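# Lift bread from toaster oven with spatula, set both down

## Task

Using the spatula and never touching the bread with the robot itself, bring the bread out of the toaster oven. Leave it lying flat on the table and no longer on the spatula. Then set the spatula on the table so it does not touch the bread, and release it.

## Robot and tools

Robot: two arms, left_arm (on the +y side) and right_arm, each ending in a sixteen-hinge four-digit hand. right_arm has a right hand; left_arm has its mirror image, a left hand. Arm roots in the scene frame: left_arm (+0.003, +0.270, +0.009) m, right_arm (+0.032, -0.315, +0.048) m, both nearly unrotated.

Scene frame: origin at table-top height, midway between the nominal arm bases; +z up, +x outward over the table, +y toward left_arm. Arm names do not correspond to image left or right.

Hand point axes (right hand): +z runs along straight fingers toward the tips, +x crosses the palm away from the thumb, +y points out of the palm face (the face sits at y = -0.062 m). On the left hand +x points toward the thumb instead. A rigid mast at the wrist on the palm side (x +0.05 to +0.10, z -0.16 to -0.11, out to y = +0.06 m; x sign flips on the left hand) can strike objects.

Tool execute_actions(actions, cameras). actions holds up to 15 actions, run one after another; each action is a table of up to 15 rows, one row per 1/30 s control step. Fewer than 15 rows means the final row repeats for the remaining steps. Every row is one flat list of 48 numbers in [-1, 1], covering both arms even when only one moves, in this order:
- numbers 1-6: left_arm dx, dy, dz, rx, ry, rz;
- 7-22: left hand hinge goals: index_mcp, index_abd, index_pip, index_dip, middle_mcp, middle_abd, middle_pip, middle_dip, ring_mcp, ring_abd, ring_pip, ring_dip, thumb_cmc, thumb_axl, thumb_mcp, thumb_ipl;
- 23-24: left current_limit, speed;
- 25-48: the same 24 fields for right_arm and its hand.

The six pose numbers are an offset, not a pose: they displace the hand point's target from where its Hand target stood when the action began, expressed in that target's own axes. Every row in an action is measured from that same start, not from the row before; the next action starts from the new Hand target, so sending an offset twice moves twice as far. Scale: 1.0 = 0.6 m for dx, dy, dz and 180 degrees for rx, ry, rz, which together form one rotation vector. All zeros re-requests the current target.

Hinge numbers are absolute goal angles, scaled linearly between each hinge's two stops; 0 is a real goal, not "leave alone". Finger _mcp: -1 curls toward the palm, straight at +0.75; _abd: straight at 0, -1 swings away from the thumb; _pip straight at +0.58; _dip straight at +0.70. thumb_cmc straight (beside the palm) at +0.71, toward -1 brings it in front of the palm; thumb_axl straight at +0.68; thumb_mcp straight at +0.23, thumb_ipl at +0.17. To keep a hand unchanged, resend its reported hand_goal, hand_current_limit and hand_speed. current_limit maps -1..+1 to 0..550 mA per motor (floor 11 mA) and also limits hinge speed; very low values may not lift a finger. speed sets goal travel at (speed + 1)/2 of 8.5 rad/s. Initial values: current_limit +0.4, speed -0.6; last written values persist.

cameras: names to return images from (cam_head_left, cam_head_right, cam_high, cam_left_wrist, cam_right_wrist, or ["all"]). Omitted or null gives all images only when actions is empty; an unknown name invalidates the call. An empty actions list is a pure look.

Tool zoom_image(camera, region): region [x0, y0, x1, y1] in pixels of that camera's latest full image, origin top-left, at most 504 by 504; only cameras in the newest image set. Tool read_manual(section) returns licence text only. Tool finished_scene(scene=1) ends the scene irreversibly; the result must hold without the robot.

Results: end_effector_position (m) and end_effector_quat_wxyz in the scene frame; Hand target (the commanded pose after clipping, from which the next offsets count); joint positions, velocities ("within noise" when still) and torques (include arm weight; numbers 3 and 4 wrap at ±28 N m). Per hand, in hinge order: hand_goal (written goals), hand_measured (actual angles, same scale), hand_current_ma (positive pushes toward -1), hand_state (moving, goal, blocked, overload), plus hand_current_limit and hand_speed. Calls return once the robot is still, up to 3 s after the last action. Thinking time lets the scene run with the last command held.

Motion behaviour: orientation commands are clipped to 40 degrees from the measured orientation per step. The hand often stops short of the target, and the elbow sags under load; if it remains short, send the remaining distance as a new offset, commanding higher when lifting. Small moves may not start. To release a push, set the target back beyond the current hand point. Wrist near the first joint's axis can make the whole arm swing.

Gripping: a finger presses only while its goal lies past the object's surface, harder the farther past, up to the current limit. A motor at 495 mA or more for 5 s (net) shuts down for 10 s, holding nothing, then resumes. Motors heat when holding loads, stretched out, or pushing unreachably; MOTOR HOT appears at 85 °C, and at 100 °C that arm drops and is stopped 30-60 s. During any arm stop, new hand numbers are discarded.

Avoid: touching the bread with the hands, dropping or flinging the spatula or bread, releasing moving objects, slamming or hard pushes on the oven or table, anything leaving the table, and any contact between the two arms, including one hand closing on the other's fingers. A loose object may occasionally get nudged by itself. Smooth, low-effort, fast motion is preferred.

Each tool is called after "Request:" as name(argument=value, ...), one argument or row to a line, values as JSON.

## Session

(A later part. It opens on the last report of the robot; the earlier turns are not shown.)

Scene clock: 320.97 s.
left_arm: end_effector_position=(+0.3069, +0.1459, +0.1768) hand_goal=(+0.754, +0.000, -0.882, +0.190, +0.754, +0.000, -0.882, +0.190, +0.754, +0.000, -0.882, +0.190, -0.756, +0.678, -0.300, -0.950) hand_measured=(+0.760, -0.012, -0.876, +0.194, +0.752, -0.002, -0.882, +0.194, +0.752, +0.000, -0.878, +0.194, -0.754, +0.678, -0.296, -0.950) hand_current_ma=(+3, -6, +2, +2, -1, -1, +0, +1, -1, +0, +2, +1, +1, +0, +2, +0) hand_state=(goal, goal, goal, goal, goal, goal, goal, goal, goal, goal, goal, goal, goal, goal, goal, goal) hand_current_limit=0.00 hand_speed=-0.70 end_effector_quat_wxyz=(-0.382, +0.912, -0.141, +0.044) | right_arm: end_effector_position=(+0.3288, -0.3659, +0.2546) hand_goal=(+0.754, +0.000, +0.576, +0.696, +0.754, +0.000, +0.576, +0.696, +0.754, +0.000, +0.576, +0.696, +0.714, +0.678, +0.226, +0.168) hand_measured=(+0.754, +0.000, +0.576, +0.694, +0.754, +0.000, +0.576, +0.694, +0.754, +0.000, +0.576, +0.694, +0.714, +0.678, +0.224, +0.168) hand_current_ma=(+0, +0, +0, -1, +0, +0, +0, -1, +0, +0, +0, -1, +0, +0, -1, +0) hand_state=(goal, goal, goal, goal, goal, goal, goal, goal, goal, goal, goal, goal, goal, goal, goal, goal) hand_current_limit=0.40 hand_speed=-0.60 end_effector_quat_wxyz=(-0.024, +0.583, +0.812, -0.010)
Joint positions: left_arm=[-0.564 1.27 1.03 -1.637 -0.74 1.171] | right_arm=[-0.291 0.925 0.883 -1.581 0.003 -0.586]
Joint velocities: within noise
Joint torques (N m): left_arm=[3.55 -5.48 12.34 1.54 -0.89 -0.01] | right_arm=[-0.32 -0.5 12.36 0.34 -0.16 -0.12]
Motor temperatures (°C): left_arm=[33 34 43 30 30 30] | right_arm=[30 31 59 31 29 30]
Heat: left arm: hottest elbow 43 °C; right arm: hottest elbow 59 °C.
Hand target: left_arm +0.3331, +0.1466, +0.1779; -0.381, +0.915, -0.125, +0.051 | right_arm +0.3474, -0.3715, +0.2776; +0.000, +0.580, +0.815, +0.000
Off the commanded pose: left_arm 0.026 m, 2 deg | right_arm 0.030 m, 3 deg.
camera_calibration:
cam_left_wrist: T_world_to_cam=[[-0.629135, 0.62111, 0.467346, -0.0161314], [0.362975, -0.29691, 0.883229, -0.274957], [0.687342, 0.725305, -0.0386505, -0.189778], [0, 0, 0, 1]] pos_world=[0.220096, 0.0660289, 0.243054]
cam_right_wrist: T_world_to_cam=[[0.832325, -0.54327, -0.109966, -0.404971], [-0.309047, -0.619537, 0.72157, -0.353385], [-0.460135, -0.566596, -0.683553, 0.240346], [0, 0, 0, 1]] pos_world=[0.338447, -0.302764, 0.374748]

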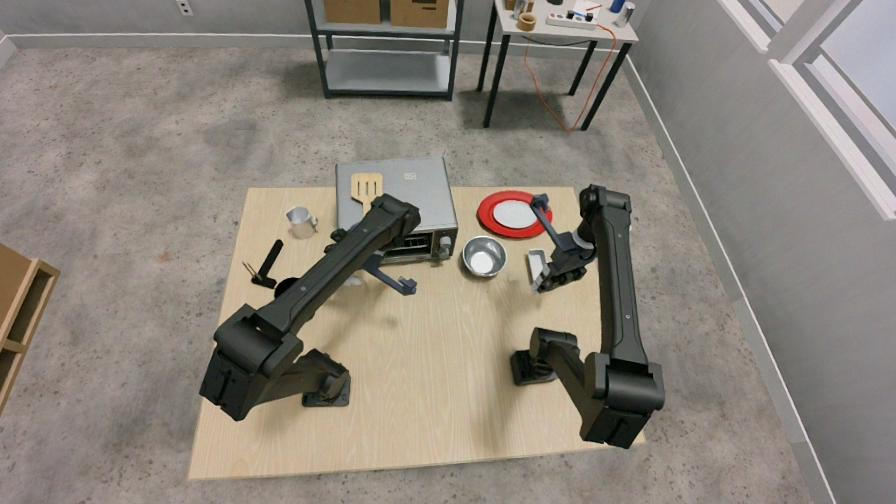

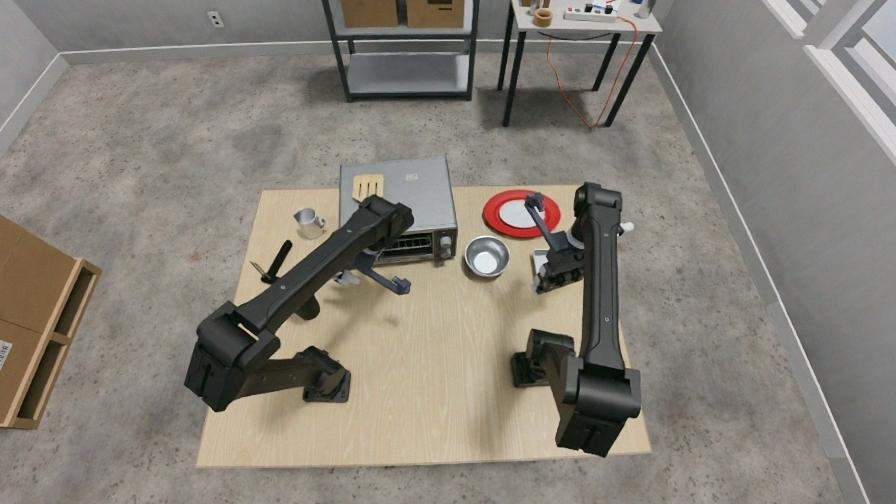

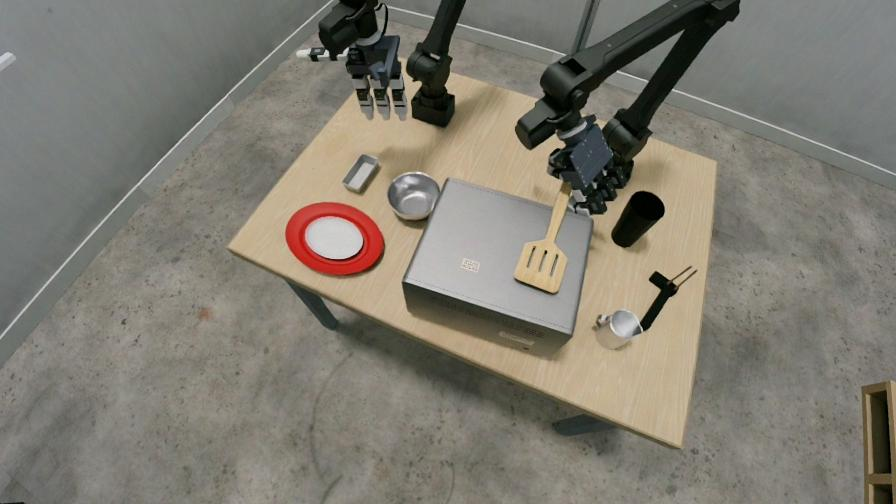

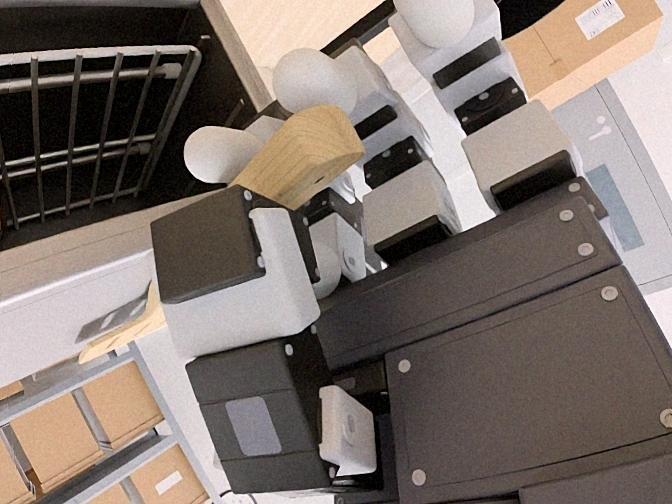

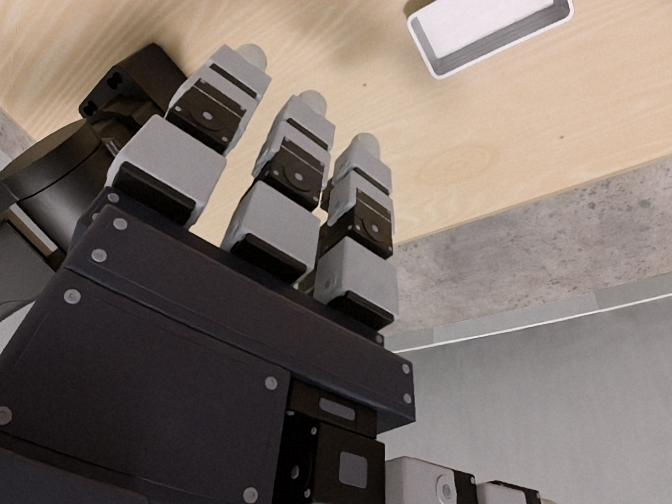

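Request:
execute_actions(
  actions=[
    [[-0.0418,-0.0119,-0.0282,0,0,0,0.753,0,-0.883,0.19,0.753,0,-0.883,0.19,0.753,0,-0.883,0.19,-0.757,0.678,-0.3,-0.95,0,-0.7,0,0,0,0,0,0,0.754,0,0.576,0.696,0.754,0,0.576,0.696,0.754,0,0.576,0.696,0.714,0.678,0.226,0.168,0.4,-0.6]],
  ],
  cameras=["cam_left_wrist","cam_high"],
)

Scene clock: 323.00 s.
left_arm: end_effector_position=(+0.3006, +0.1513, +0.1783) hand_goal=(+0.754, +0.000, -0.882, +0.190, +0.754, +0.000, -0.882, +0.190, +0.754, +0.000, -0.882, +0.190, -0.756, +0.678, -0.300, -0.950) hand_measured=(+0.752, -0.004, -0.876, +0.194, +0.752, -0.002, -0.882, +0.194, +0.752, +0.000, -0.878, +0.194, -0.754, +0.678, -0.296, -0.950) hand_current_ma=(+0, -1, +2, +2, -1, -1, +0, +1, -1, +0, +2, +1, +1, +0, +2, +0) hand_state=(goal, goal, goal, goal, goal, goal, goal, goal, goal, goal, goal, goal, goal, goal, goal, goal) hand_current_limit=0.00 hand_speed=-0.70 end_effector_quat_wxyz=(-0.389, +0.910, -0.136, +0.032) | right_arm: end_effector_position=(+0.3288, -0.3659, +0.2546) hand_goal=(+0.754, +0.000, +0.576, +0.696, +0.754, +0.000, +0.576, +0.696, +0.754, +0.000, +0.576, +0.696, +0.714, +0.678, +0.226, +0.168) hand_measured=(+0.754, +0.000, +0.576, +0.694, +0.754, +0.000, +0.576, +0.694, +0.754, +0.000, +0.576, +0.694, +0.714, +0.678, +0.224, +0.168) hand_current_ma=(+0, +0, +0, -1, +0, +0, +0, -1, +0, +0, +0, -1, +0, +0, -1, +0) hand_state=(goal, goal, goal, goal, goal, goal, goal, goal, goal, goal, goal, goal, goal, goal, goal, goal) hand_current_limit=0.40 hand_speed=-0.60 end_effector_quat_wxyz=(-0.024, +0.583, +0.812, -0.010)
Joint positions: left_arm=[-0.564 1.269 1.03 -1.678 -0.739 1.145] | right_arm=[-0.291 0.925 0.883 -1.581 0.003 -0.586]
Joint torques (N m): left_arm=[0.15 -10.11 11.43 -0.38 -0.42 -0.26] | right_arm=[-0.44 -0.21 12.42 0.34 -0.11 -0.11]
Motor temperatures (°C): left_arm=[33 34 43 30 30 30] | right_arm=[30 31 59 31 29 30]
Heat: left arm: hottest elbow 43 °C; right arm: hottest elbow 59 °C.
Hand target: left_arm +0.3072, +0.1464, +0.1949; -0.381, +0.915, -0.125, +0.051 | right_arm +0.3474, -0.3715, +0.2776; +0.000, +0.580, +0.815, +0.000
Off the commanded pose: left_arm 0.018 m, 3 deg | right_arm 0.030 m, 3 deg.
camera_calibration:
cam_left_wrist: T_world_to_cam=[[-0.632909, 0.601212, 0.487823, -0.0237239], [0.382158, -0.30538, 0.87218, -0.274953], [0.673336, 0.738436, -0.0364803, -0.18748], [0, 0, 0, 1]] pos_world=[0.216298, 0.0687403, 0.244542]
Images, in order (width x height): cam_high 896x504, cam_left_wrist 672x504.

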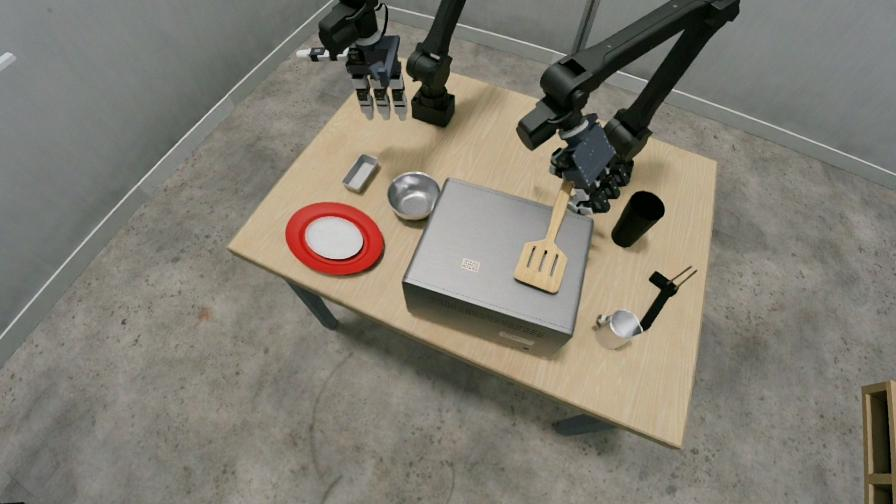

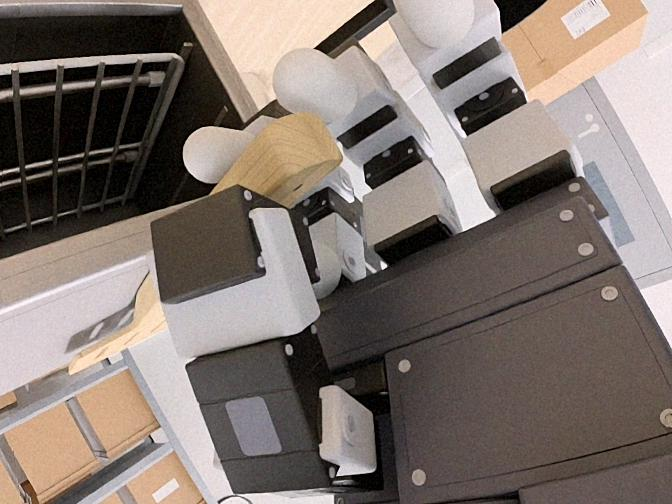

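Request:
execute_actions(
  actions=[
    [[0,-0.0142,-0.0141,0,0,0,0.753,0,-0.883,0.19,0.753,0,-0.883,0.19,0.753,0,-0.883,0.19,-0.757,0.678,-0.3,-0.95,0,-0.7,0,0,0,0,0,0,0.754,0,0.576,0.696,0.754,0,0.576,0.696,0.754,0,0.576,0.696,0.714,0.678,0.226,0.168,0.4,-0.6]],
  ],
  cameras=["cam_left_wrist"],
)

Scene clock: 323.80 s.
left_arm: end_effector_position=(+0.2983, +0.1523, +0.1852) hand_goal=(+0.754, +0.000, -0.882, +0.190, +0.754, +0.000, -0.882, +0.190, +0.754, +0.000, -0.882, +0.190, -0.756, +0.678, -0.300, -0.950) hand_measured=(+0.752, -0.004, -0.876, +0.194, +0.752, -0.002, -0.882, +0.194, +0.752, +0.000, -0.878, +0.194, -0.754, +0.678, -0.296, -0.950) hand_current_ma=(+0, -1, +2, +2, -1, -1, +0, +1, -1, +0, +2, +1, +1, +0, +2, +0) hand_state=(goal, goal, goal, goal, goal, goal, goal, goal, goal, goal, goal, goal, goal, goal, goal, goal) hand_current_limit=0.00 hand_speed=-0.70 end_effector_quat_wxyz=(-0.385, +0.912, -0.134, +0.039) | right_arm: end_effector_position=(+0.3288, -0.3659, +0.2546) hand_goal=(+0.754, +0.000, +0.576, +0.696, +0.754, +0.000, +0.576, +0.696, +0.754, +0.000, +0.576, +0.696, +0.714, +0.678, +0.226, +0.168) hand_measured=(+0.754, +0.000, +0.576, +0.694, +0.754, +0.000, +0.576, +0.694, +0.754, +0.000, +0.576, +0.694, +0.714, +0.678, +0.224, +0.168) hand_current_ma=(+0, +0, +0, -1, +0, +0, +0, -1, +0, +0, +0, -1, +0, +0, -1, +0) hand_state=(goal, goal, goal, goal, goal, goal, goal, goal, goal, goal, goal, goal, goal, goal, goal, goal) hand_current_limit=0.40 hand_speed=-0.60 end_effector_quat_wxyz=(-0.024, +0.583, +0.812, -0.010)
Joint positions: left_arm=[-0.564 1.246 1.03 -1.683 -0.738 1.147] | right_arm=[-0.291 0.925 0.883 -1.581 0.003 -0.586]
Joint torques (N m): left_arm=[0.73 -9.35 12.98 -0.36 -0.42 -0.02] | right_arm=[-0.85 0.09 12.36 0.23 -0.12 -0.11]
Motor temperatures (°C): left_arm=[33 34 43 30 30 30] | right_arm=[30 31 59 31 29 30]
Heat: left arm: hottest elbow 43 °C; right arm: hottest elbow 59 °C.
Hand target: left_arm +0.3072, +0.1465, +0.2069; -0.381, +0.915, -0.125, +0.051 | right_arm +0.3474, -0.3715, +0.2776; +0.000, +0.580, +0.815, +0.000
Off the commanded pose: left_arm 0.024 m, 2 deg | right_arm 0.030 m, 3 deg.
joint sent to its limit (left arm) — joint 4 (wrist pitch), lower limit. The joint targets still meet the commanded pose.
camera_calibration:
cam_left_wrist: T_world_to_cam=[[-0.638457, 0.60741, 0.47268, -0.0256097], [0.37053, -0.295717, 0.880488, -0.279289], [0.674596, 0.737296, -0.0362606, -0.186586], [0, 0, 0, 1]] pos_world=[0.213004, 0.0705338, 0.25125]
Images, in order (width x height): cam_left_wrist 672x504.

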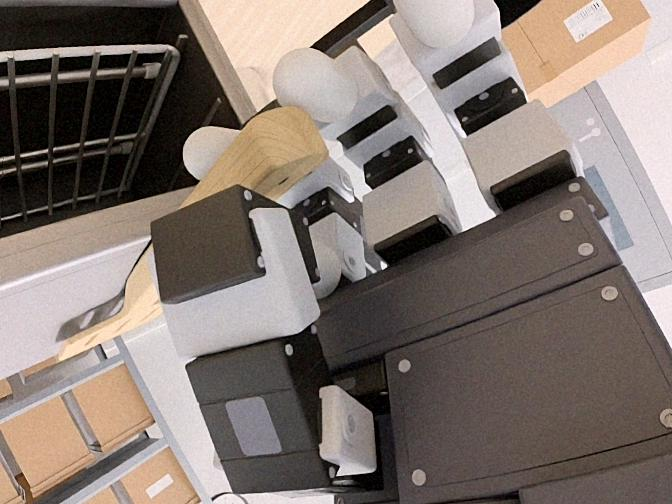

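Request:
execute_actions(
  actions=[
    [[0,0,0,0,0,0,0.753,0,-0.89,0.19,0.753,0,-0.89,0.19,0.753,0,-0.883,0.19,-0.757,0.678,-0.304,-0.76,0.3,-0.9,0,0,0,0,0,0,0.754,0,0.576,0.696,0.754,0,0.576,0.696,0.754,0,0.576,0.696,0.714,0.678,0.226,0.168,0.4,-0.6]],
    [[0,0,0,0,0,0,0.753,0,-0.89,0.19,0.753,0,-0.89,0.19,0.753,0,-0.883,0.19,-0.757,0.678,-0.28,-0.6,0.3,-0.9,0,0,0,0,0,0,0.754,0,0.576,0.696,0.754,0,0.576,0.696,0.754,0,0.576,0.696,0.714,0.678,0.226,0.168,0.4,-0.6]],
    [[0,0,0,0,0,0,0.753,0,-0.89,0.19,0.753,0,-0.89,0.19,0.753,0,-0.883,0.19,-0.757,0.678,-0.28,-0.6,0.3,-0.9,0,0,0,0,0,0,0.754,0,0.576,0.696,0.754,0,0.576,0.696,0.754,0,0.576,0.696,0.714,0.678,0.226,0.168,0.4,-0.6]],
  ],
  cameras=["cam_left_wrist"],
)

Scene clock: 326.17 s.
left_arm: end_effector_position=(+0.2982, +0.1522, +0.1852) hand_goal=(+0.754, +0.000, -0.890, +0.190, +0.754, +0.000, -0.890, +0.190, +0.754, +0.000, -0.882, +0.190, -0.756, +0.678, -0.280, -0.600) hand_measured=(+0.758, -0.002, -0.862, +0.206, +0.758, -0.002, -0.868, +0.200, +0.752, +0.000, -0.878, +0.194, -0.754, +0.676, -0.314, -0.664) hand_current_ma=(+2, -1, +32, +13, +2, -1, +24, +7, -1, +0, +2, +1, +0, -1, -69, -195) hand_state=(goal, goal, blocked, goal, goal, goal, blocked, goal, goal, goal, goal, goal, goal, goal, blocked, blocked) hand_current_limit=0.30 hand_speed=-0.90 end_effector_quat_wxyz=(-0.385, +0.912, -0.134, +0.039) | right_arm: end_effector_position=(+0.3288, -0.3659, +0.2546) hand_goal=(+0.754, +0.000, +0.576, +0.696, +0.754, +0.000, +0.576, +0.696, +0.754, +0.000, +0.576, +0.696, +0.714, +0.678, +0.226, +0.168) hand_measured=(+0.754, +0.000, +0.576, +0.694, +0.754, +0.000, +0.576, +0.694, +0.754, +0.000, +0.576, +0.694, +0.714, +0.678, +0.224, +0.168) hand_current_ma=(+0, +0, +0, -1, +0, +0, +0, -1, +0, +0, +0, -1, +0, +0, -1, +0) hand_state=(goal, goal, goal, goal, goal, goal, goal, goal, goal, goal, goal, goal, goal, goal, goal, goal) hand_current_limit=0.40 hand_speed=-0.60 end_effector_quat_wxyz=(-0.024, +0.583, +0.812, -0.010)
Joint positions: left_arm=[-0.564 1.246 1.03 -1.683 -0.737 1.148] | right_arm=[-0.291 0.925 0.883 -1.581 0.003 -0.586]
Joint torques (N m): left_arm=[0.67 -9.58 12.89 -0.36 -0.44 -0.03] | right_arm=[-0.97 -0.44 12.37 0.34 -0.16 -0.09]
Motor temperatures (°C): left_arm=[33 33 43 30 30 30] | right_arm=[30 31 59 31 29 30]
Heat: left arm: hottest elbow 43 °C; right arm: hottest elbow 59 °C.
Hand target: left_arm +0.3072, +0.1464, +0.2069; -0.381, +0.915, -0.124, +0.051 | right_arm +0.3474, -0.3715, +0.2776; +0.000, +0.580, +0.815, +0.000
Off the commanded pose: left_arm 0.024 m, 2 deg | right_arm 0.030 m, 3 deg.
joint sent to its limit (left arm) — joint 4 (wrist pitch), lower limit. The joint targets still meet the commanded pose.
camera_calibration:
cam_left_wrist: T_world_to_cam=[[-0.637859, 0.607852, 0.472918, -0.0258923], [0.371227, -0.295349, 0.880318, -0.279384], [0.674779, 0.737079, -0.0372602, -0.18629], [0, 0, 0, 1]] pos_world=[0.212904, 0.0705335, 0.25125]
Images, in order (width x height): cam_left_wrist 672x504.

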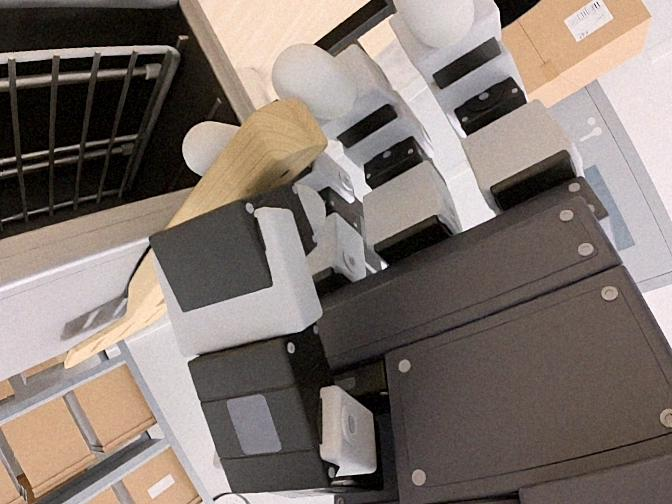

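Request:
execute_actions(
  actions=[
    [[-0.0141,0.0037,-0.0038,0,0,0,0.753,0,-0.89,0.19,0.753,0,-0.89,0.19,0.753,0,-0.883,0.19,-0.757,0.678,-0.28,-0.6,0.3,-0.9,0,0,0,0,0,0,0.754,0,0.576,0.696,0.754,0,0.576,0.696,0.754,0,0.576,0.696,0.714,0.678,0.226,0.168,0.4,-0.6],[-0.0282,0.0074,-0.0075,0,0,0,0.753,0,-0.89,0.19,0.753,0,-0.89,0.19,0.753,0,-0.883,0.19,-0.757,0.678,-0.28,-0.6,0.3,-0.9,0,0,0,0,0,0,0.754,0,0.576,0.696,0.754,0,0.576,0.696,0.754,0,0.576,0.696,0.714,0.678,0.226,0.168,0.4,-0.6],[-0.0423,0.0112,-0.0113,0,0,0,0.753,0,-0.89,0.19,0.753,0,-0.89,0.19,0.753,0,-0.883,0.19,-0.757,0.678,-0.28,-0.6,0.3,-0.9,0,0,0,0,0,0,0.754,0,0.576,0.696,0.754,0,0.576,0.696,0.754,0,0.576,0.696,0.714,0.678,0.226,0.168,0.4,-0.6],[-0.0564,0.015,-0.015,0,0,0,0.753,0,-0.89,0.19,0.753,0,-0.89,0.19,0.753,0,-0.883,0.19,-0.757,0.678,-0.28,-0.6,0.3,-0.9,0,0,0,0,0,0,0.754,0,0.576,0.696,0.754,0,0.576,0.696,0.754,0,0.576,0.696,0.714,0.678,0.226,0.168,0.4,-0.6],[-0.0705,0.0187,-0.0188,0,0,0,0.753,0,-0.89,0.19,0.753,0,-0.89,0.19,0.753,0,-0.883,0.19,-0.757,0.678,-0.28,-0.6,0.3,-0.9,0,0,0,0,0,0,0.754,0,0.576,0.696,0.754,0,0.576,0.696,0.754,0,0.576,0.696,0.714,0.678,0.226,0.168,0.4,-0.6]],
  ],
  cameras=["cam_left_wrist","cam_high"],
)

Request:
zoom_image(
  camera="cam_high",
  region=[480, 100, 680, 300],
)

Scene clock: 327.37 s.
left_arm: end_effector_position=(+0.2644, +0.1463, +0.2009) hand_goal=(+0.754, +0.000, -0.890, +0.190, +0.754, +0.000, -0.890, +0.190, +0.754, +0.000, -0.882, +0.190, -0.756, +0.678, -0.280, -0.600) hand_measured=(+0.762, +0.000, -0.850, +0.214, +0.756, -0.002, -0.868, +0.200, +0.752, +0.000, -0.878, +0.194, -0.754, +0.682, -0.316, -0.656) hand_current_ma=(+6, +0, +60, +28, +0, -1, +22, +7, -1, +0, +2, +1, +1, +2, -71, -161) hand_state=(goal, goal, blocked, blocked, goal, goal, blocked, goal, goal, goal, goal, goal, goal, goal, blocked, blocked) hand_current_limit=0.30 hand_speed=-0.90 end_effector_quat_wxyz=(-0.349, +0.923, -0.145, +0.070) | right_arm: end_effector_position=(+0.3288, -0.3659, +0.2546) hand_goal=(+0.754, +0.000, +0.576, +0.696, +0.754, +0.000, +0.576, +0.696, +0.754, +0.000, +0.576, +0.696, +0.714, +0.678, +0.226, +0.168) hand_measured=(+0.754, +0.000, +0.576, +0.694, +0.754, +0.000, +0.576, +0.694, +0.754, +0.000, +0.576, +0.694, +0.714, +0.678, +0.224, +0.168) hand_current_ma=(+0, +0, +0, -1, +0, +0, +0, -1, +0, +0, +0, -1, +0, +0, -1, +0) hand_state=(goal, goal, goal, goal, goal, goal, goal, goal, goal, goal, goal, goal, goal, goal, goal, goal) hand_current_limit=0.40 hand_speed=-0.60 end_effector_quat_wxyz=(-0.024, +0.583, +0.812, -0.010)
Joint positions: left_arm=[-0.62 1.107 0.974 -1.688 -0.692 1.148] | right_arm=[-0.291 0.925 0.883 -1.581 0.003 -0.586]
Joint torques (N m): left_arm=[-0.73 -7.41 9.36 0.01 -0.46 -0.21] | right_arm=[-0.73 0.03 12.46 0.27 -0.15 -0.09]
Motor temperatures (°C): left_arm=[33 33 43 30 30 30] | right_arm=[30 31 59 31 29 30]
Heat: left arm: hottest elbow 43 °C; right arm: hottest elbow 59 °C.
Hand target: left_arm +0.2621, +0.1425, +0.2070; -0.381, +0.915, -0.124, +0.051 | right_arm +0.3474, -0.3715, +0.2776; +0.000, +0.580, +0.815, +0.000
Off the commanded pose: left_arm 0.008 m, 5 deg | right_arm 0.030 m, 3 deg.
joint sent to its limit (left arm) — joint 4 (wrist pitch), lower limit. The joint targets are off in orientation, not in position.
camera_calibration:
cam_left_wrist: T_world_to_cam=[[-0.627358, 0.669738, 0.397333, -0.0479218], [0.32492, -0.238572, 0.915156, -0.285491], [0.707707, 0.703231, -0.0679411, -0.15614], [0, 0, 0, 1]] pos_world=[0.173199, 0.0737872, 0.269701]
Images, in order (width x height): cam_high 896x504, cam_left_wrist 672x504.

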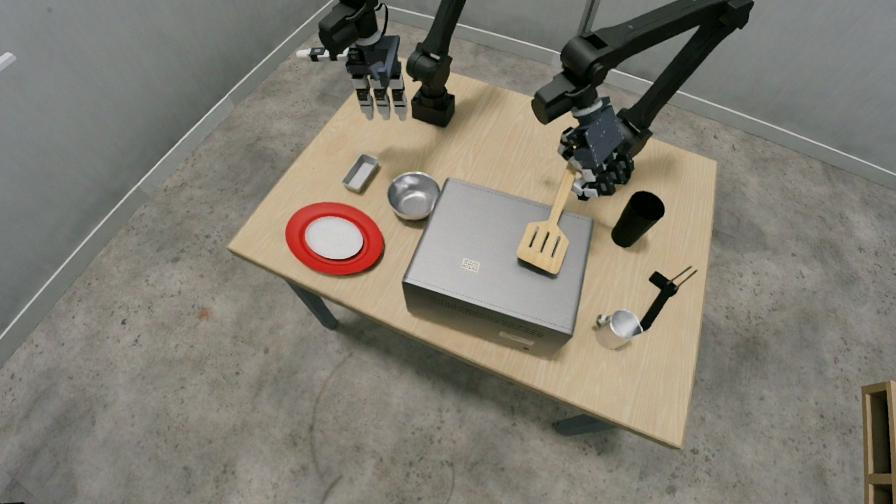

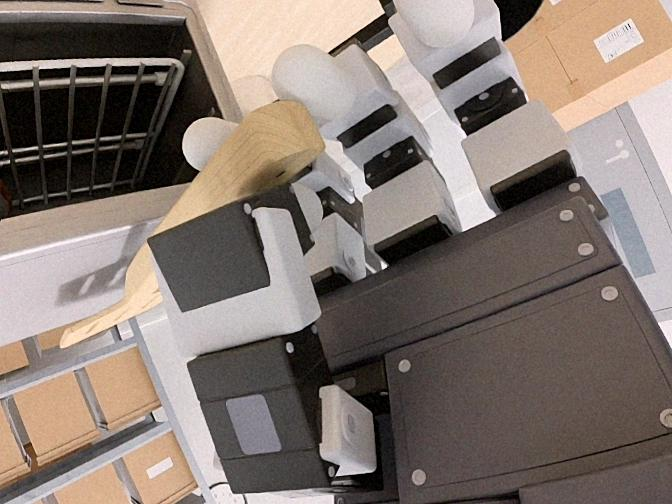

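Scaled by 2.520.

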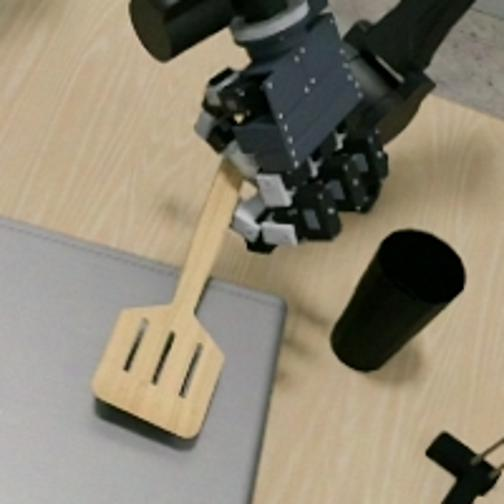

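Request:
execute_actions(
  actions=[
    [[0,0.0098,0.0098,0,0,0,0.753,0,-0.89,0.19,0.753,0,-0.89,0.19,0.753,0,-0.883,0.19,-0.757,0.678,-0.28,-0.6,0.3,-0.9,0,0,0,0,0,0,0.754,0,0.576,0.696,0.754,0,0.576,0.696,0.754,0,0.576,0.696,0.714,0.678,0.226,0.168,0.4,-0.6],[0,0.0197,0.0196,0,0,0,0.753,0,-0.89,0.19,0.753,0,-0.89,0.19,0.753,0,-0.883,0.19,-0.757,0.678,-0.28,-0.6,0.3,-0.9,0,0,0,0,0,0,0.754,0,0.576,0.696,0.754,0,0.576,0.696,0.754,0,0.576,0.696,0.714,0.678,0.226,0.168,0.4,-0.6],[0,0.0295,0.0294,0,0,0,0.753,0,-0.89,0.19,0.753,0,-0.89,0.19,0.753,0,-0.883,0.19,-0.757,0.678,-0.28,-0.6,0.3,-0.9,0,0,0,0,0,0,0.754,0,0.576,0.696,0.754,0,0.576,0.696,0.754,0,0.576,0.696,0.714,0.678,0.226,0.168,0.4,-0.6]],
  ],
  cameras=["cam_left_wrist","cam_high"],
)

Request:
zoom_image(
  camera="cam_high",
  region=[480, 100, 680, 300],
)

Scene clock: 328.47 s.
left_arm: end_effector_position=(+0.2627, +0.1466, +0.1822) hand_goal=(+0.754, +0.000, -0.890, +0.190, +0.754, +0.000, -0.890, +0.190, +0.754, +0.000, -0.882, +0.190, -0.756, +0.678, -0.280, -0.600) hand_measured=(+0.760, +0.000, -0.854, +0.212, +0.762, -0.002, -0.860, +0.204, +0.752, +0.000, -0.878, +0.194, -0.754, +0.676, -0.316, -0.654) hand_current_ma=(+3, +0, +49, +24, +5, +0, +39, +12, -1, +0, +2, +1, +0, -1, -71, -150) hand_state=(goal, goal, blocked, blocked, goal, goal, blocked, goal, goal, goal, goal, goal, goal, goal, blocked, blocked) hand_current_limit=0.30 hand_speed=-0.90 end_effector_quat_wxyz=(-0.363, +0.920, -0.131, +0.060) | right_arm: end_effector_position=(+0.3288, -0.3659, +0.2546) hand_goal=(+0.754, +0.000, +0.576, +0.696, +0.754, +0.000, +0.576, +0.696, +0.754, +0.000, +0.576, +0.696, +0.714, +0.678, +0.226, +0.168) hand_measured=(+0.754, +0.000, +0.576, +0.694, +0.754, +0.000, +0.576, +0.694, +0.754, +0.000, +0.576, +0.694, +0.714, +0.678, +0.224, +0.168) hand_current_ma=(+0, +0, +0, -1, +0, +0, +0, -1, +0, +0, +0, -1, +0, +0, -1, +0) hand_state=(goal, goal, goal, goal, goal, goal, goal, goal, goal, goal, goal, goal, goal, goal, goal, goal) hand_current_limit=0.40 hand_speed=-0.60 end_effector_quat_wxyz=(-0.024, +0.583, +0.812, -0.010)
Joint positions: left_arm=[-0.637 1.142 0.943 -1.688 -0.697 1.077] | right_arm=[-0.291 0.925 0.883 -1.581 0.003 -0.586]
Joint torques (N m): left_arm=[-0.85 -6.01 9.01 -0.12 -0.56 -0.22] | right_arm=[-0.67 -0.44 12.4 0.32 -0.15 -0.06]
Motor temperatures (°C): left_arm=[33 33 43 30 30 30] | right_arm=[30 31 59 31 29 30]
Heat: left arm: hottest elbow 43 °C; right arm: hottest elbow 59 °C.
Hand target: left_arm +0.2621, +0.1426, +0.1821; -0.381, +0.915, -0.124, +0.051 | right_arm +0.3474, -0.3715, +0.2776; +0.000, +0.580, +0.815, +0.000
Off the commanded pose: left_arm 0.004 m, 2 deg | right_arm 0.030 m, 3 deg.
joint sent to its limit (left arm) — joint 4 (wrist pitch), lower limit. The joint targets still meet the commanded pose.
camera_calibration:
cam_left_wrist: T_world_to_cam=[[-0.648065, 0.636497, 0.418191, -0.0352636], [0.336909, -0.252852, 0.90695, -0.267352], [0.683011, 0.728655, -0.0505769, -0.156948], [0, 0, 0, 1]] pos_world=[0.174417, 0.0692052, 0.249284]
Images, in order (width x height): cam_high 896x504, cam_left_wrist 672x504.

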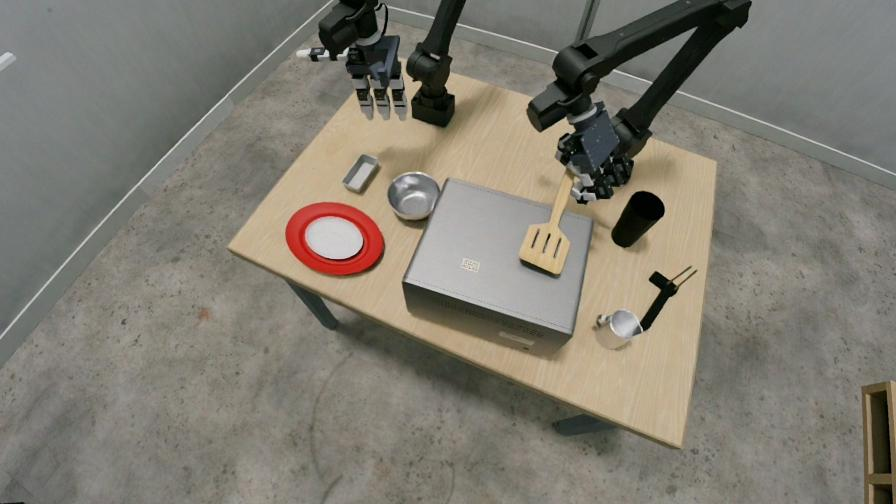

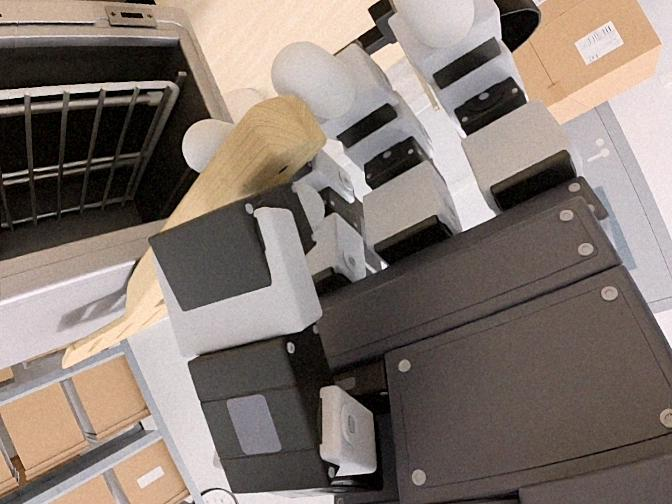

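Scaled by 2.520.

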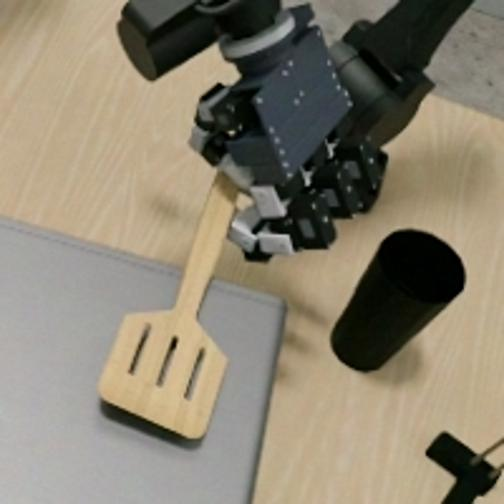

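Request:
execute_actions(
  actions=[
    [[0,0,0,0,0,0,0.753,0,-0.883,0.19,0.753,0,-0.883,0.19,0.753,0,-0.883,0.19,-0.757,0.678,-0.3,-0.95,0.1,-0.8,0,0,0,0,0,0,0.754,0,0.576,0.696,0.754,0,0.576,0.696,0.754,0,0.576,0.696,0.714,0.678,0.226,0.168,0.4,-0.6]],
    [[0,0,0,0,0,0,0.753,0,-0.883,0.19,0.753,0,-0.883,0.19,0.753,0,-0.883,0.19,-0.757,0.678,-0.3,-0.95,0.1,-0.8,0,0,0,0,0,0,0.754,0,0.576,0.696,0.754,0,0.576,0.696,0.754,0,0.576,0.696,0.714,0.678,0.226,0.168,0.4,-0.6]],
  ],
  cameras=["cam_left_wrist","cam_high"],
)

Request:
zoom_image(
  camera="cam_high",
  region=[480, 100, 680, 300],
)

Scene clock: 329.90 s.
left_arm: end_effector_position=(+0.2629, +0.1466, +0.1822) hand_goal=(+0.754, +0.000, -0.882, +0.190, +0.754, +0.000, -0.882, +0.190, +0.754, +0.000, -0.882, +0.190, -0.756, +0.678, -0.300, -0.950) hand_measured=(+0.752, +0.000, -0.876, +0.194, +0.752, -0.002, -0.874, +0.194, +0.752, +0.000, -0.878, +0.194, -0.754, +0.676, -0.302, -0.946) hand_current_ma=(+0, +0, +3, +2, +0, +0, +4, +1, -1, +0, +2, +1, +0, -1, +0, +2) hand_state=(goal, goal, goal, goal, goal, goal, goal, goal, goal, goal, goal, goal, goal, goal, goal, goal) hand_current_limit=0.10 hand_speed=-0.80 end_effector_quat_wxyz=(-0.363, +0.921, -0.130, +0.061) | right_arm: end_effector_position=(+0.3288, -0.3659, +0.2546) hand_goal=(+0.754, +0.000, +0.576, +0.696, +0.754, +0.000, +0.576, +0.696, +0.754, +0.000, +0.576, +0.696, +0.714, +0.678, +0.226, +0.168) hand_measured=(+0.754, +0.000, +0.576, +0.694, +0.754, +0.000, +0.576, +0.694, +0.754, +0.000, +0.576, +0.694, +0.714, +0.678, +0.224, +0.168) hand_current_ma=(+0, +0, +0, -1, +0, +0, +0, -1, +0, +0, +0, -1, +0, +0, -1, +0) hand_state=(goal, goal, goal, goal, goal, goal, goal, goal, goal, goal, goal, goal, goal, goal, goal, goal) hand_current_limit=0.40 hand_speed=-0.60 end_effector_quat_wxyz=(-0.024, +0.583, +0.812, -0.010)
Joint positions: left_arm=[-0.637 1.142 0.943 -1.688 -0.697 1.075] | right_arm=[-0.291 0.925 0.883 -1.581 0.003 -0.586]
Joint torques (N m): left_arm=[-0.79 -5.95 9.02 -0.13 -0.55 -0.24] | right_arm=[-0.91 -0.44 12.29 0.25 -0.14 -0.11]
Motor temperatures (°C): left_arm=[33 33 43 30 30 30] | right_arm=[30 31 59 31 29 30]
Heat: left arm: hottest elbow 43 °C; right arm: hottest elbow 59 °C.
Hand target: left_arm +0.2621, +0.1426, +0.1821; -0.381, +0.915, -0.124, +0.051 | right_arm +0.3474, -0.3715, +0.2776; +0.000, +0.580, +0.815, +0.000
Off the commanded pose: left_arm 0.004 m, 2 deg | right_arm 0.030 m, 3 deg.
joint sent to its limit (left arm) — joint 4 (wrist pitch), lower limit. The joint targets still meet the commanded pose.
camera_calibration:
cam_left_wrist: T_world_to_cam=[[-0.649202, 0.635897, 0.417339, -0.0346821], [0.33625, -0.252221, 0.90737, -0.267445], [0.682256, 0.729396, -0.0500783, -0.156988], [0, 0, 0, 1]] pos_world=[0.174518, 0.0691052, 0.249284]
Images, in order (width x height): cam_high 896x504, cam_left_wrist 672x504.

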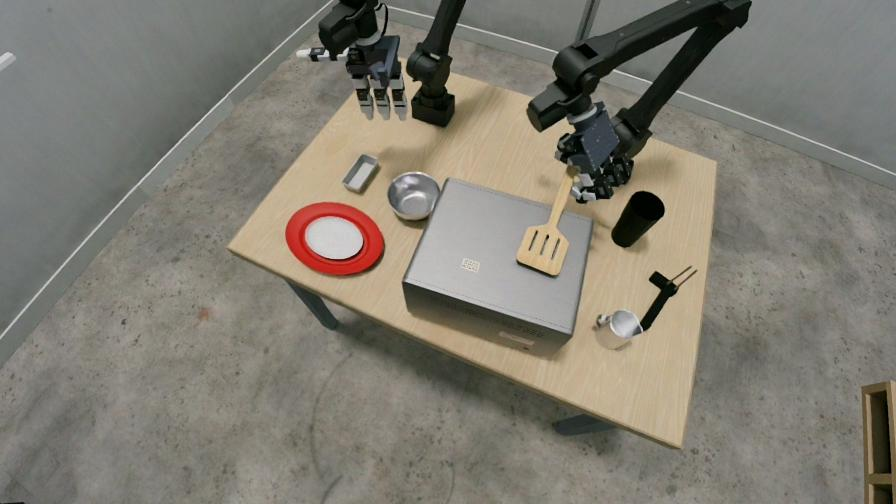

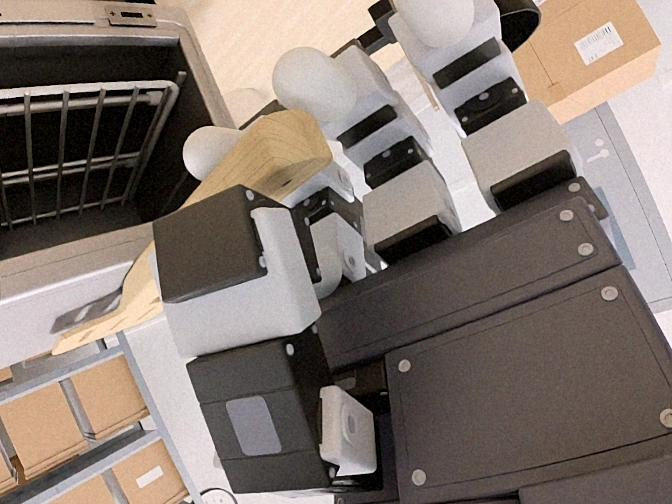

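Scaled by 2.520.

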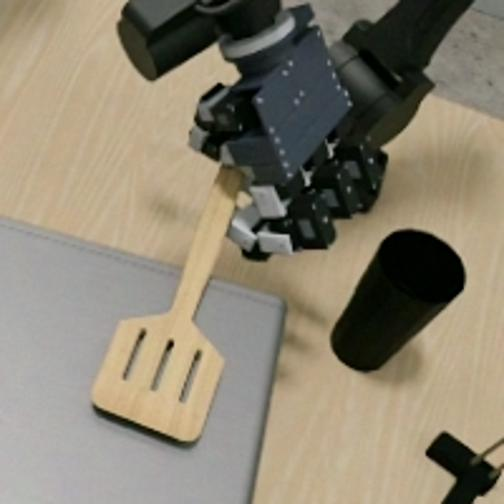

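Request:
execute_actions(
  actions=[
    [[0.0183,-0.0048,0.0048,0,0,0,0.753,0,-0.883,0.19,0.753,0,-0.883,0.19,0.753,0,-0.883,0.19,-0.757,0.678,-0.3,-0.95,0.1,-0.8,0,0,0,0,0,0,0.754,0,0.576,0.696,0.754,0,0.576,0.696,0.754,0,0.576,0.696,0.714,0.678,0.226,0.168,0.4,-0.6],[0.0366,-0.0096,0.0097,0,0,0,0.753,0,-0.883,0.19,0.753,0,-0.883,0.19,0.753,0,-0.883,0.19,-0.757,0.678,-0.3,-0.95,0.1,-0.8,0,0,0,0,0,0,0.754,0,0.576,0.696,0.754,0,0.576,0.696,0.754,0,0.576,0.696,0.714,0.678,0.226,0.168,0.4,-0.6],[0.0549,-0.0144,0.0145,0,0,0,0.753,0,-0.883,0.19,0.753,0,-0.883,0.19,0.753,0,-0.883,0.19,-0.757,0.678,-0.3,-0.95,0.1,-0.8,0,0,0,0,0,0,0.754,0,0.576,0.696,0.754,0,0.576,0.696,0.754,0,0.576,0.696,0.714,0.678,0.226,0.168,0.4,-0.6]],
  ],
  cameras=["cam_left_wrist","cam_high"],
)

Request:
zoom_image(
  camera="cam_high",
  region=[480, 100, 680, 300],
)

Scene clock: 331.03 s.
left_arm: end_effector_position=(+0.2806, +0.1523, +0.1661) hand_goal=(+0.754, +0.000, -0.882, +0.190, +0.754, +0.000, -0.882, +0.190, +0.754, +0.000, -0.882, +0.190, -0.756, +0.678, -0.300, -0.950) hand_measured=(+0.752, +0.000, -0.876, +0.194, +0.752, -0.002, -0.876, +0.194, +0.752, +0.000, -0.878, +0.194, -0.756, +0.676, -0.302, -0.948) hand_current_ma=(-1, +0, +3, +2, -1, +0, +3, +1, -1, +0, +2, +1, +0, -1, +0, +1) hand_state=(goal, goal, goal, goal, goal, goal, goal, goal, goal, goal, goal, goal, goal, goal, goal, goal) hand_current_limit=0.10 hand_speed=-0.80 end_effector_quat_wxyz=(-0.391, +0.910, -0.133, +0.034) | right_arm: end_effector_position=(+0.3288, -0.3659, +0.2546) hand_goal=(+0.754, +0.000, +0.576, +0.696, +0.754, +0.000, +0.576, +0.696, +0.754, +0.000, +0.576, +0.696, +0.714, +0.678, +0.226, +0.168) hand_measured=(+0.754, +0.000, +0.576, +0.694, +0.754, +0.000, +0.576, +0.694, +0.754, +0.000, +0.576, +0.694, +0.714, +0.678, +0.224, +0.168) hand_current_ma=(+0, +0, +0, -1, +0, +0, +0, -1, +0, +0, +0, -1, +0, +0, -1, +0) hand_state=(goal, goal, goal, goal, goal, goal, goal, goal, goal, goal, goal, goal, goal, goal, goal, goal) hand_current_limit=0.40 hand_speed=-0.60 end_effector_quat_wxyz=(-0.024, +0.583, +0.812, -0.010)
Joint positions: left_arm=[-0.601 1.238 0.967 -1.679 -0.729 1.09] | right_arm=[-0.291 0.925 0.883 -1.581 0.003 -0.586]
Joint torques (N m): left_arm=[1.44 -7.82 13 0.21 -0.58 -0.03] | right_arm=[-0.73 -0.67 12.34 0.32 -0.15 -0.1]
Motor temperatures (°C): left_arm=[33 33 43 30 30 30] | right_arm=[30 31 59 31 29 30]
Heat: left arm: hottest elbow 43 °C; right arm: hottest elbow 59 °C.
Hand target: left_arm +0.2972, +0.1456, +0.1820; -0.381, +0.915, -0.124, +0.051 | right_arm +0.3474, -0.3715, +0.2776; +0.000, +0.580, +0.815, +0.000
Off the commanded pose: left_arm 0.024 m, 3 deg | right_arm 0.030 m, 3 deg.
camera_calibration:
cam_left_wrist: T_world_to_cam=[[-0.638438, 0.597191, 0.485551, -0.0284373], [0.378891, -0.305265, 0.873645, -0.255644], [0.669955, 0.741739, -0.0313776, -0.175531], [0, 0, 0, 1]] pos_world=[0.196303, 0.0691418, 0.231642]
Images, in order (width x height): cam_high 896x504, cam_left_wrist 672x504.

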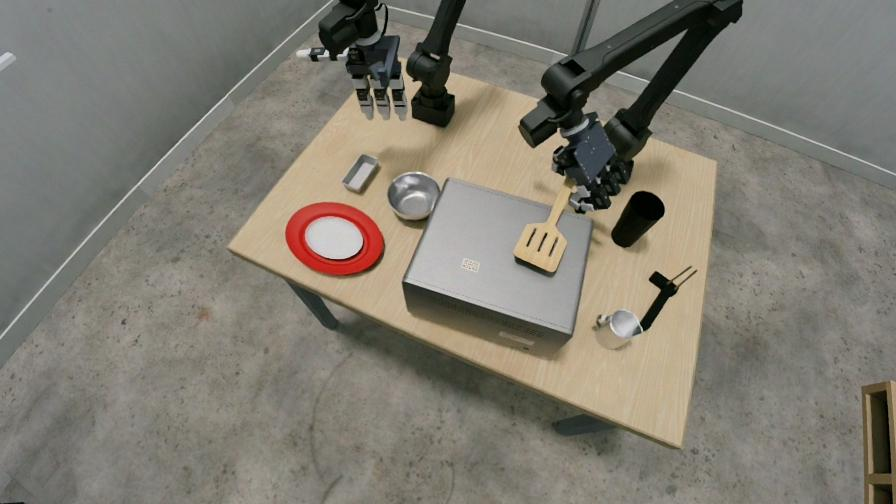

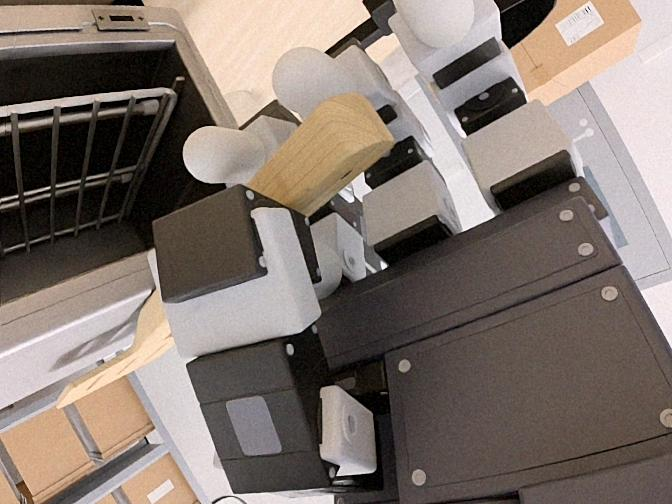

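Scaled by 2.520.

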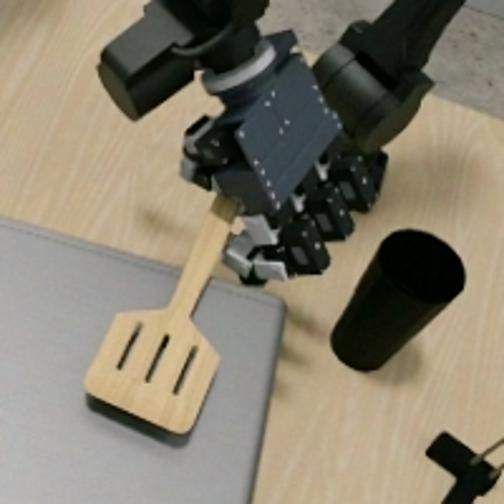

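Request:
execute_actions(
  actions=[
    [[0,-0.0118,-0.0118,0,0,0,0.753,0,-0.883,0.19,0.753,0,-0.883,0.19,0.753,0,-0.883,0.19,-0.757,0.678,-0.3,-0.95,0.1,-0.8,0,0,0,0,0,0,0.754,0,0.576,0.696,0.754,0,0.576,0.696,0.754,0,0.576,0.696,0.714,0.678,0.226,0.168,0.4,-0.6],[0,-0.0236,-0.0235,0,0,0,0.753,0,-0.883,0.19,0.753,0,-0.883,0.19,0.753,0,-0.883,0.19,-0.757,0.678,-0.3,-0.95,0.1,-0.8,0,0,0,0,0,0,0.754,0,0.576,0.696,0.754,0,0.576,0.696,0.754,0,0.576,0.696,0.714,0.678,0.226,0.168,0.4,-0.6]],
  ],
  cameras=["cam_left_wrist","cam_high"],
)

Request:
zoom_image(
  camera="cam_high",
  region=[480, 100, 680, 300],
)

Scene clock: 332.07 s.
left_arm: end_effector_position=(+0.2855, +0.1492, +0.1791) hand_goal=(+0.754, +0.000, -0.882, +0.190, +0.754, +0.000, -0.882, +0.190, +0.754, +0.000, -0.882, +0.190, -0.756, +0.678, -0.300, -0.950) hand_measured=(+0.752, +0.000, -0.876, +0.194, +0.752, -0.002, -0.876, +0.194, +0.752, +0.000, -0.878, +0.194, -0.756, +0.676, -0.302, -0.948) hand_current_ma=(-1, +0, +3, +2, -1, +0, +3, +1, -1, +0, +2, +1, +0, -1, +0, +1) hand_state=(goal, goal, goal, goal, goal, goal, goal, goal, goal, goal, goal, goal, goal, goal, goal, goal) hand_current_limit=0.10 hand_speed=-0.80 end_effector_quat_wxyz=(-0.383, +0.912, -0.140, +0.041) | right_arm: end_effector_position=(+0.3288, -0.3659, +0.2546) hand_goal=(+0.754, +0.000, +0.576, +0.696, +0.754, +0.000, +0.576, +0.696, +0.754, +0.000, +0.576, +0.696, +0.714, +0.678, +0.226, +0.168) hand_measured=(+0.754, +0.000, +0.576, +0.694, +0.754, +0.000, +0.576, +0.694, +0.754, +0.000, +0.576, +0.694, +0.714, +0.678, +0.224, +0.168) hand_current_ma=(+0, +0, +0, -1, +0, +0, +0, -1, +0, +0, +0, -1, +0, +0, -1, +0) hand_state=(goal, goal, goal, goal, goal, goal, goal, goal, goal, goal, goal, goal, goal, goal, goal, goal) hand_current_limit=0.40 hand_speed=-0.60 end_effector_quat_wxyz=(-0.024, +0.583, +0.812, -0.010)
Joint positions: left_arm=[-0.594 1.226 0.996 -1.683 -0.729 1.126] | right_arm=[-0.291 0.925 0.883 -1.581 0.003 -0.586]
Joint torques (N m): left_arm=[1.61 -9.11 13.26 -0.4 -0.46 -0.07] | right_arm=[-0.67 -0.44 12.44 0.31 -0.12 -0.08]
Motor temperatures (°C): left_arm=[33 33 44 30 30 30] | right_arm=[30 31 59 31 29 30]
Heat: left arm: hottest elbow 44 °C; right arm: hottest elbow 59 °C.
Hand target: left_arm +0.2972, +0.1455, +0.2020; -0.381, +0.915, -0.124, +0.051 | right_arm +0.3474, -0.3715, +0.2776; +0.000, +0.580, +0.815, +0.000
Off the commanded pose: left_arm 0.026 m, 2 deg | right_arm 0.030 m, 3 deg.
joint sent to its limit (left arm) — joint 4 (wrist pitch), lower limit. The joint targets still meet the commanded pose.
camera_calibration:
cam_left_wrist: T_world_to_cam=[[-0.630157, 0.616565, 0.471965, -0.0325864], [0.367923, -0.298163, 0.880756, -0.268927], [0.683766, 0.728661, -0.0389586, -0.176795], [0, 0, 0, 1]] pos_world=[0.199296, 0.0687312, 0.245351]
Images, in order (width x height): cam_high 896x504, cam_left_wrist 672x504.

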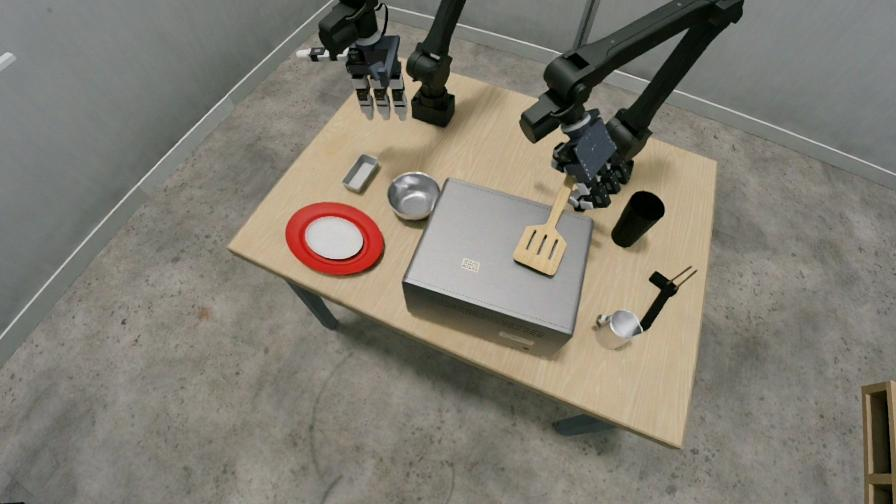

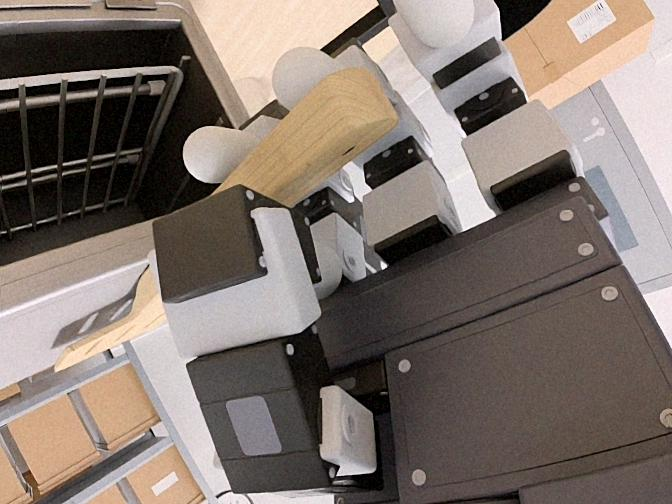

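Scaled by 2.520.

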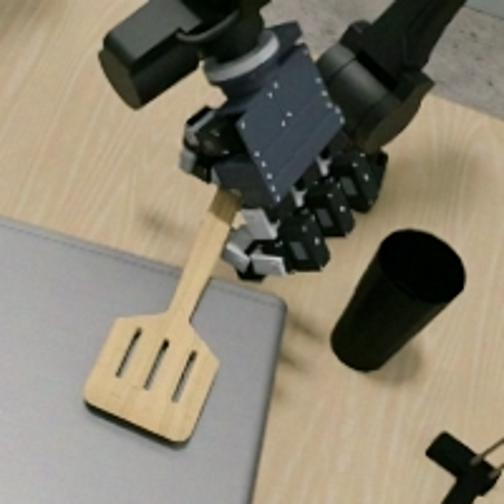

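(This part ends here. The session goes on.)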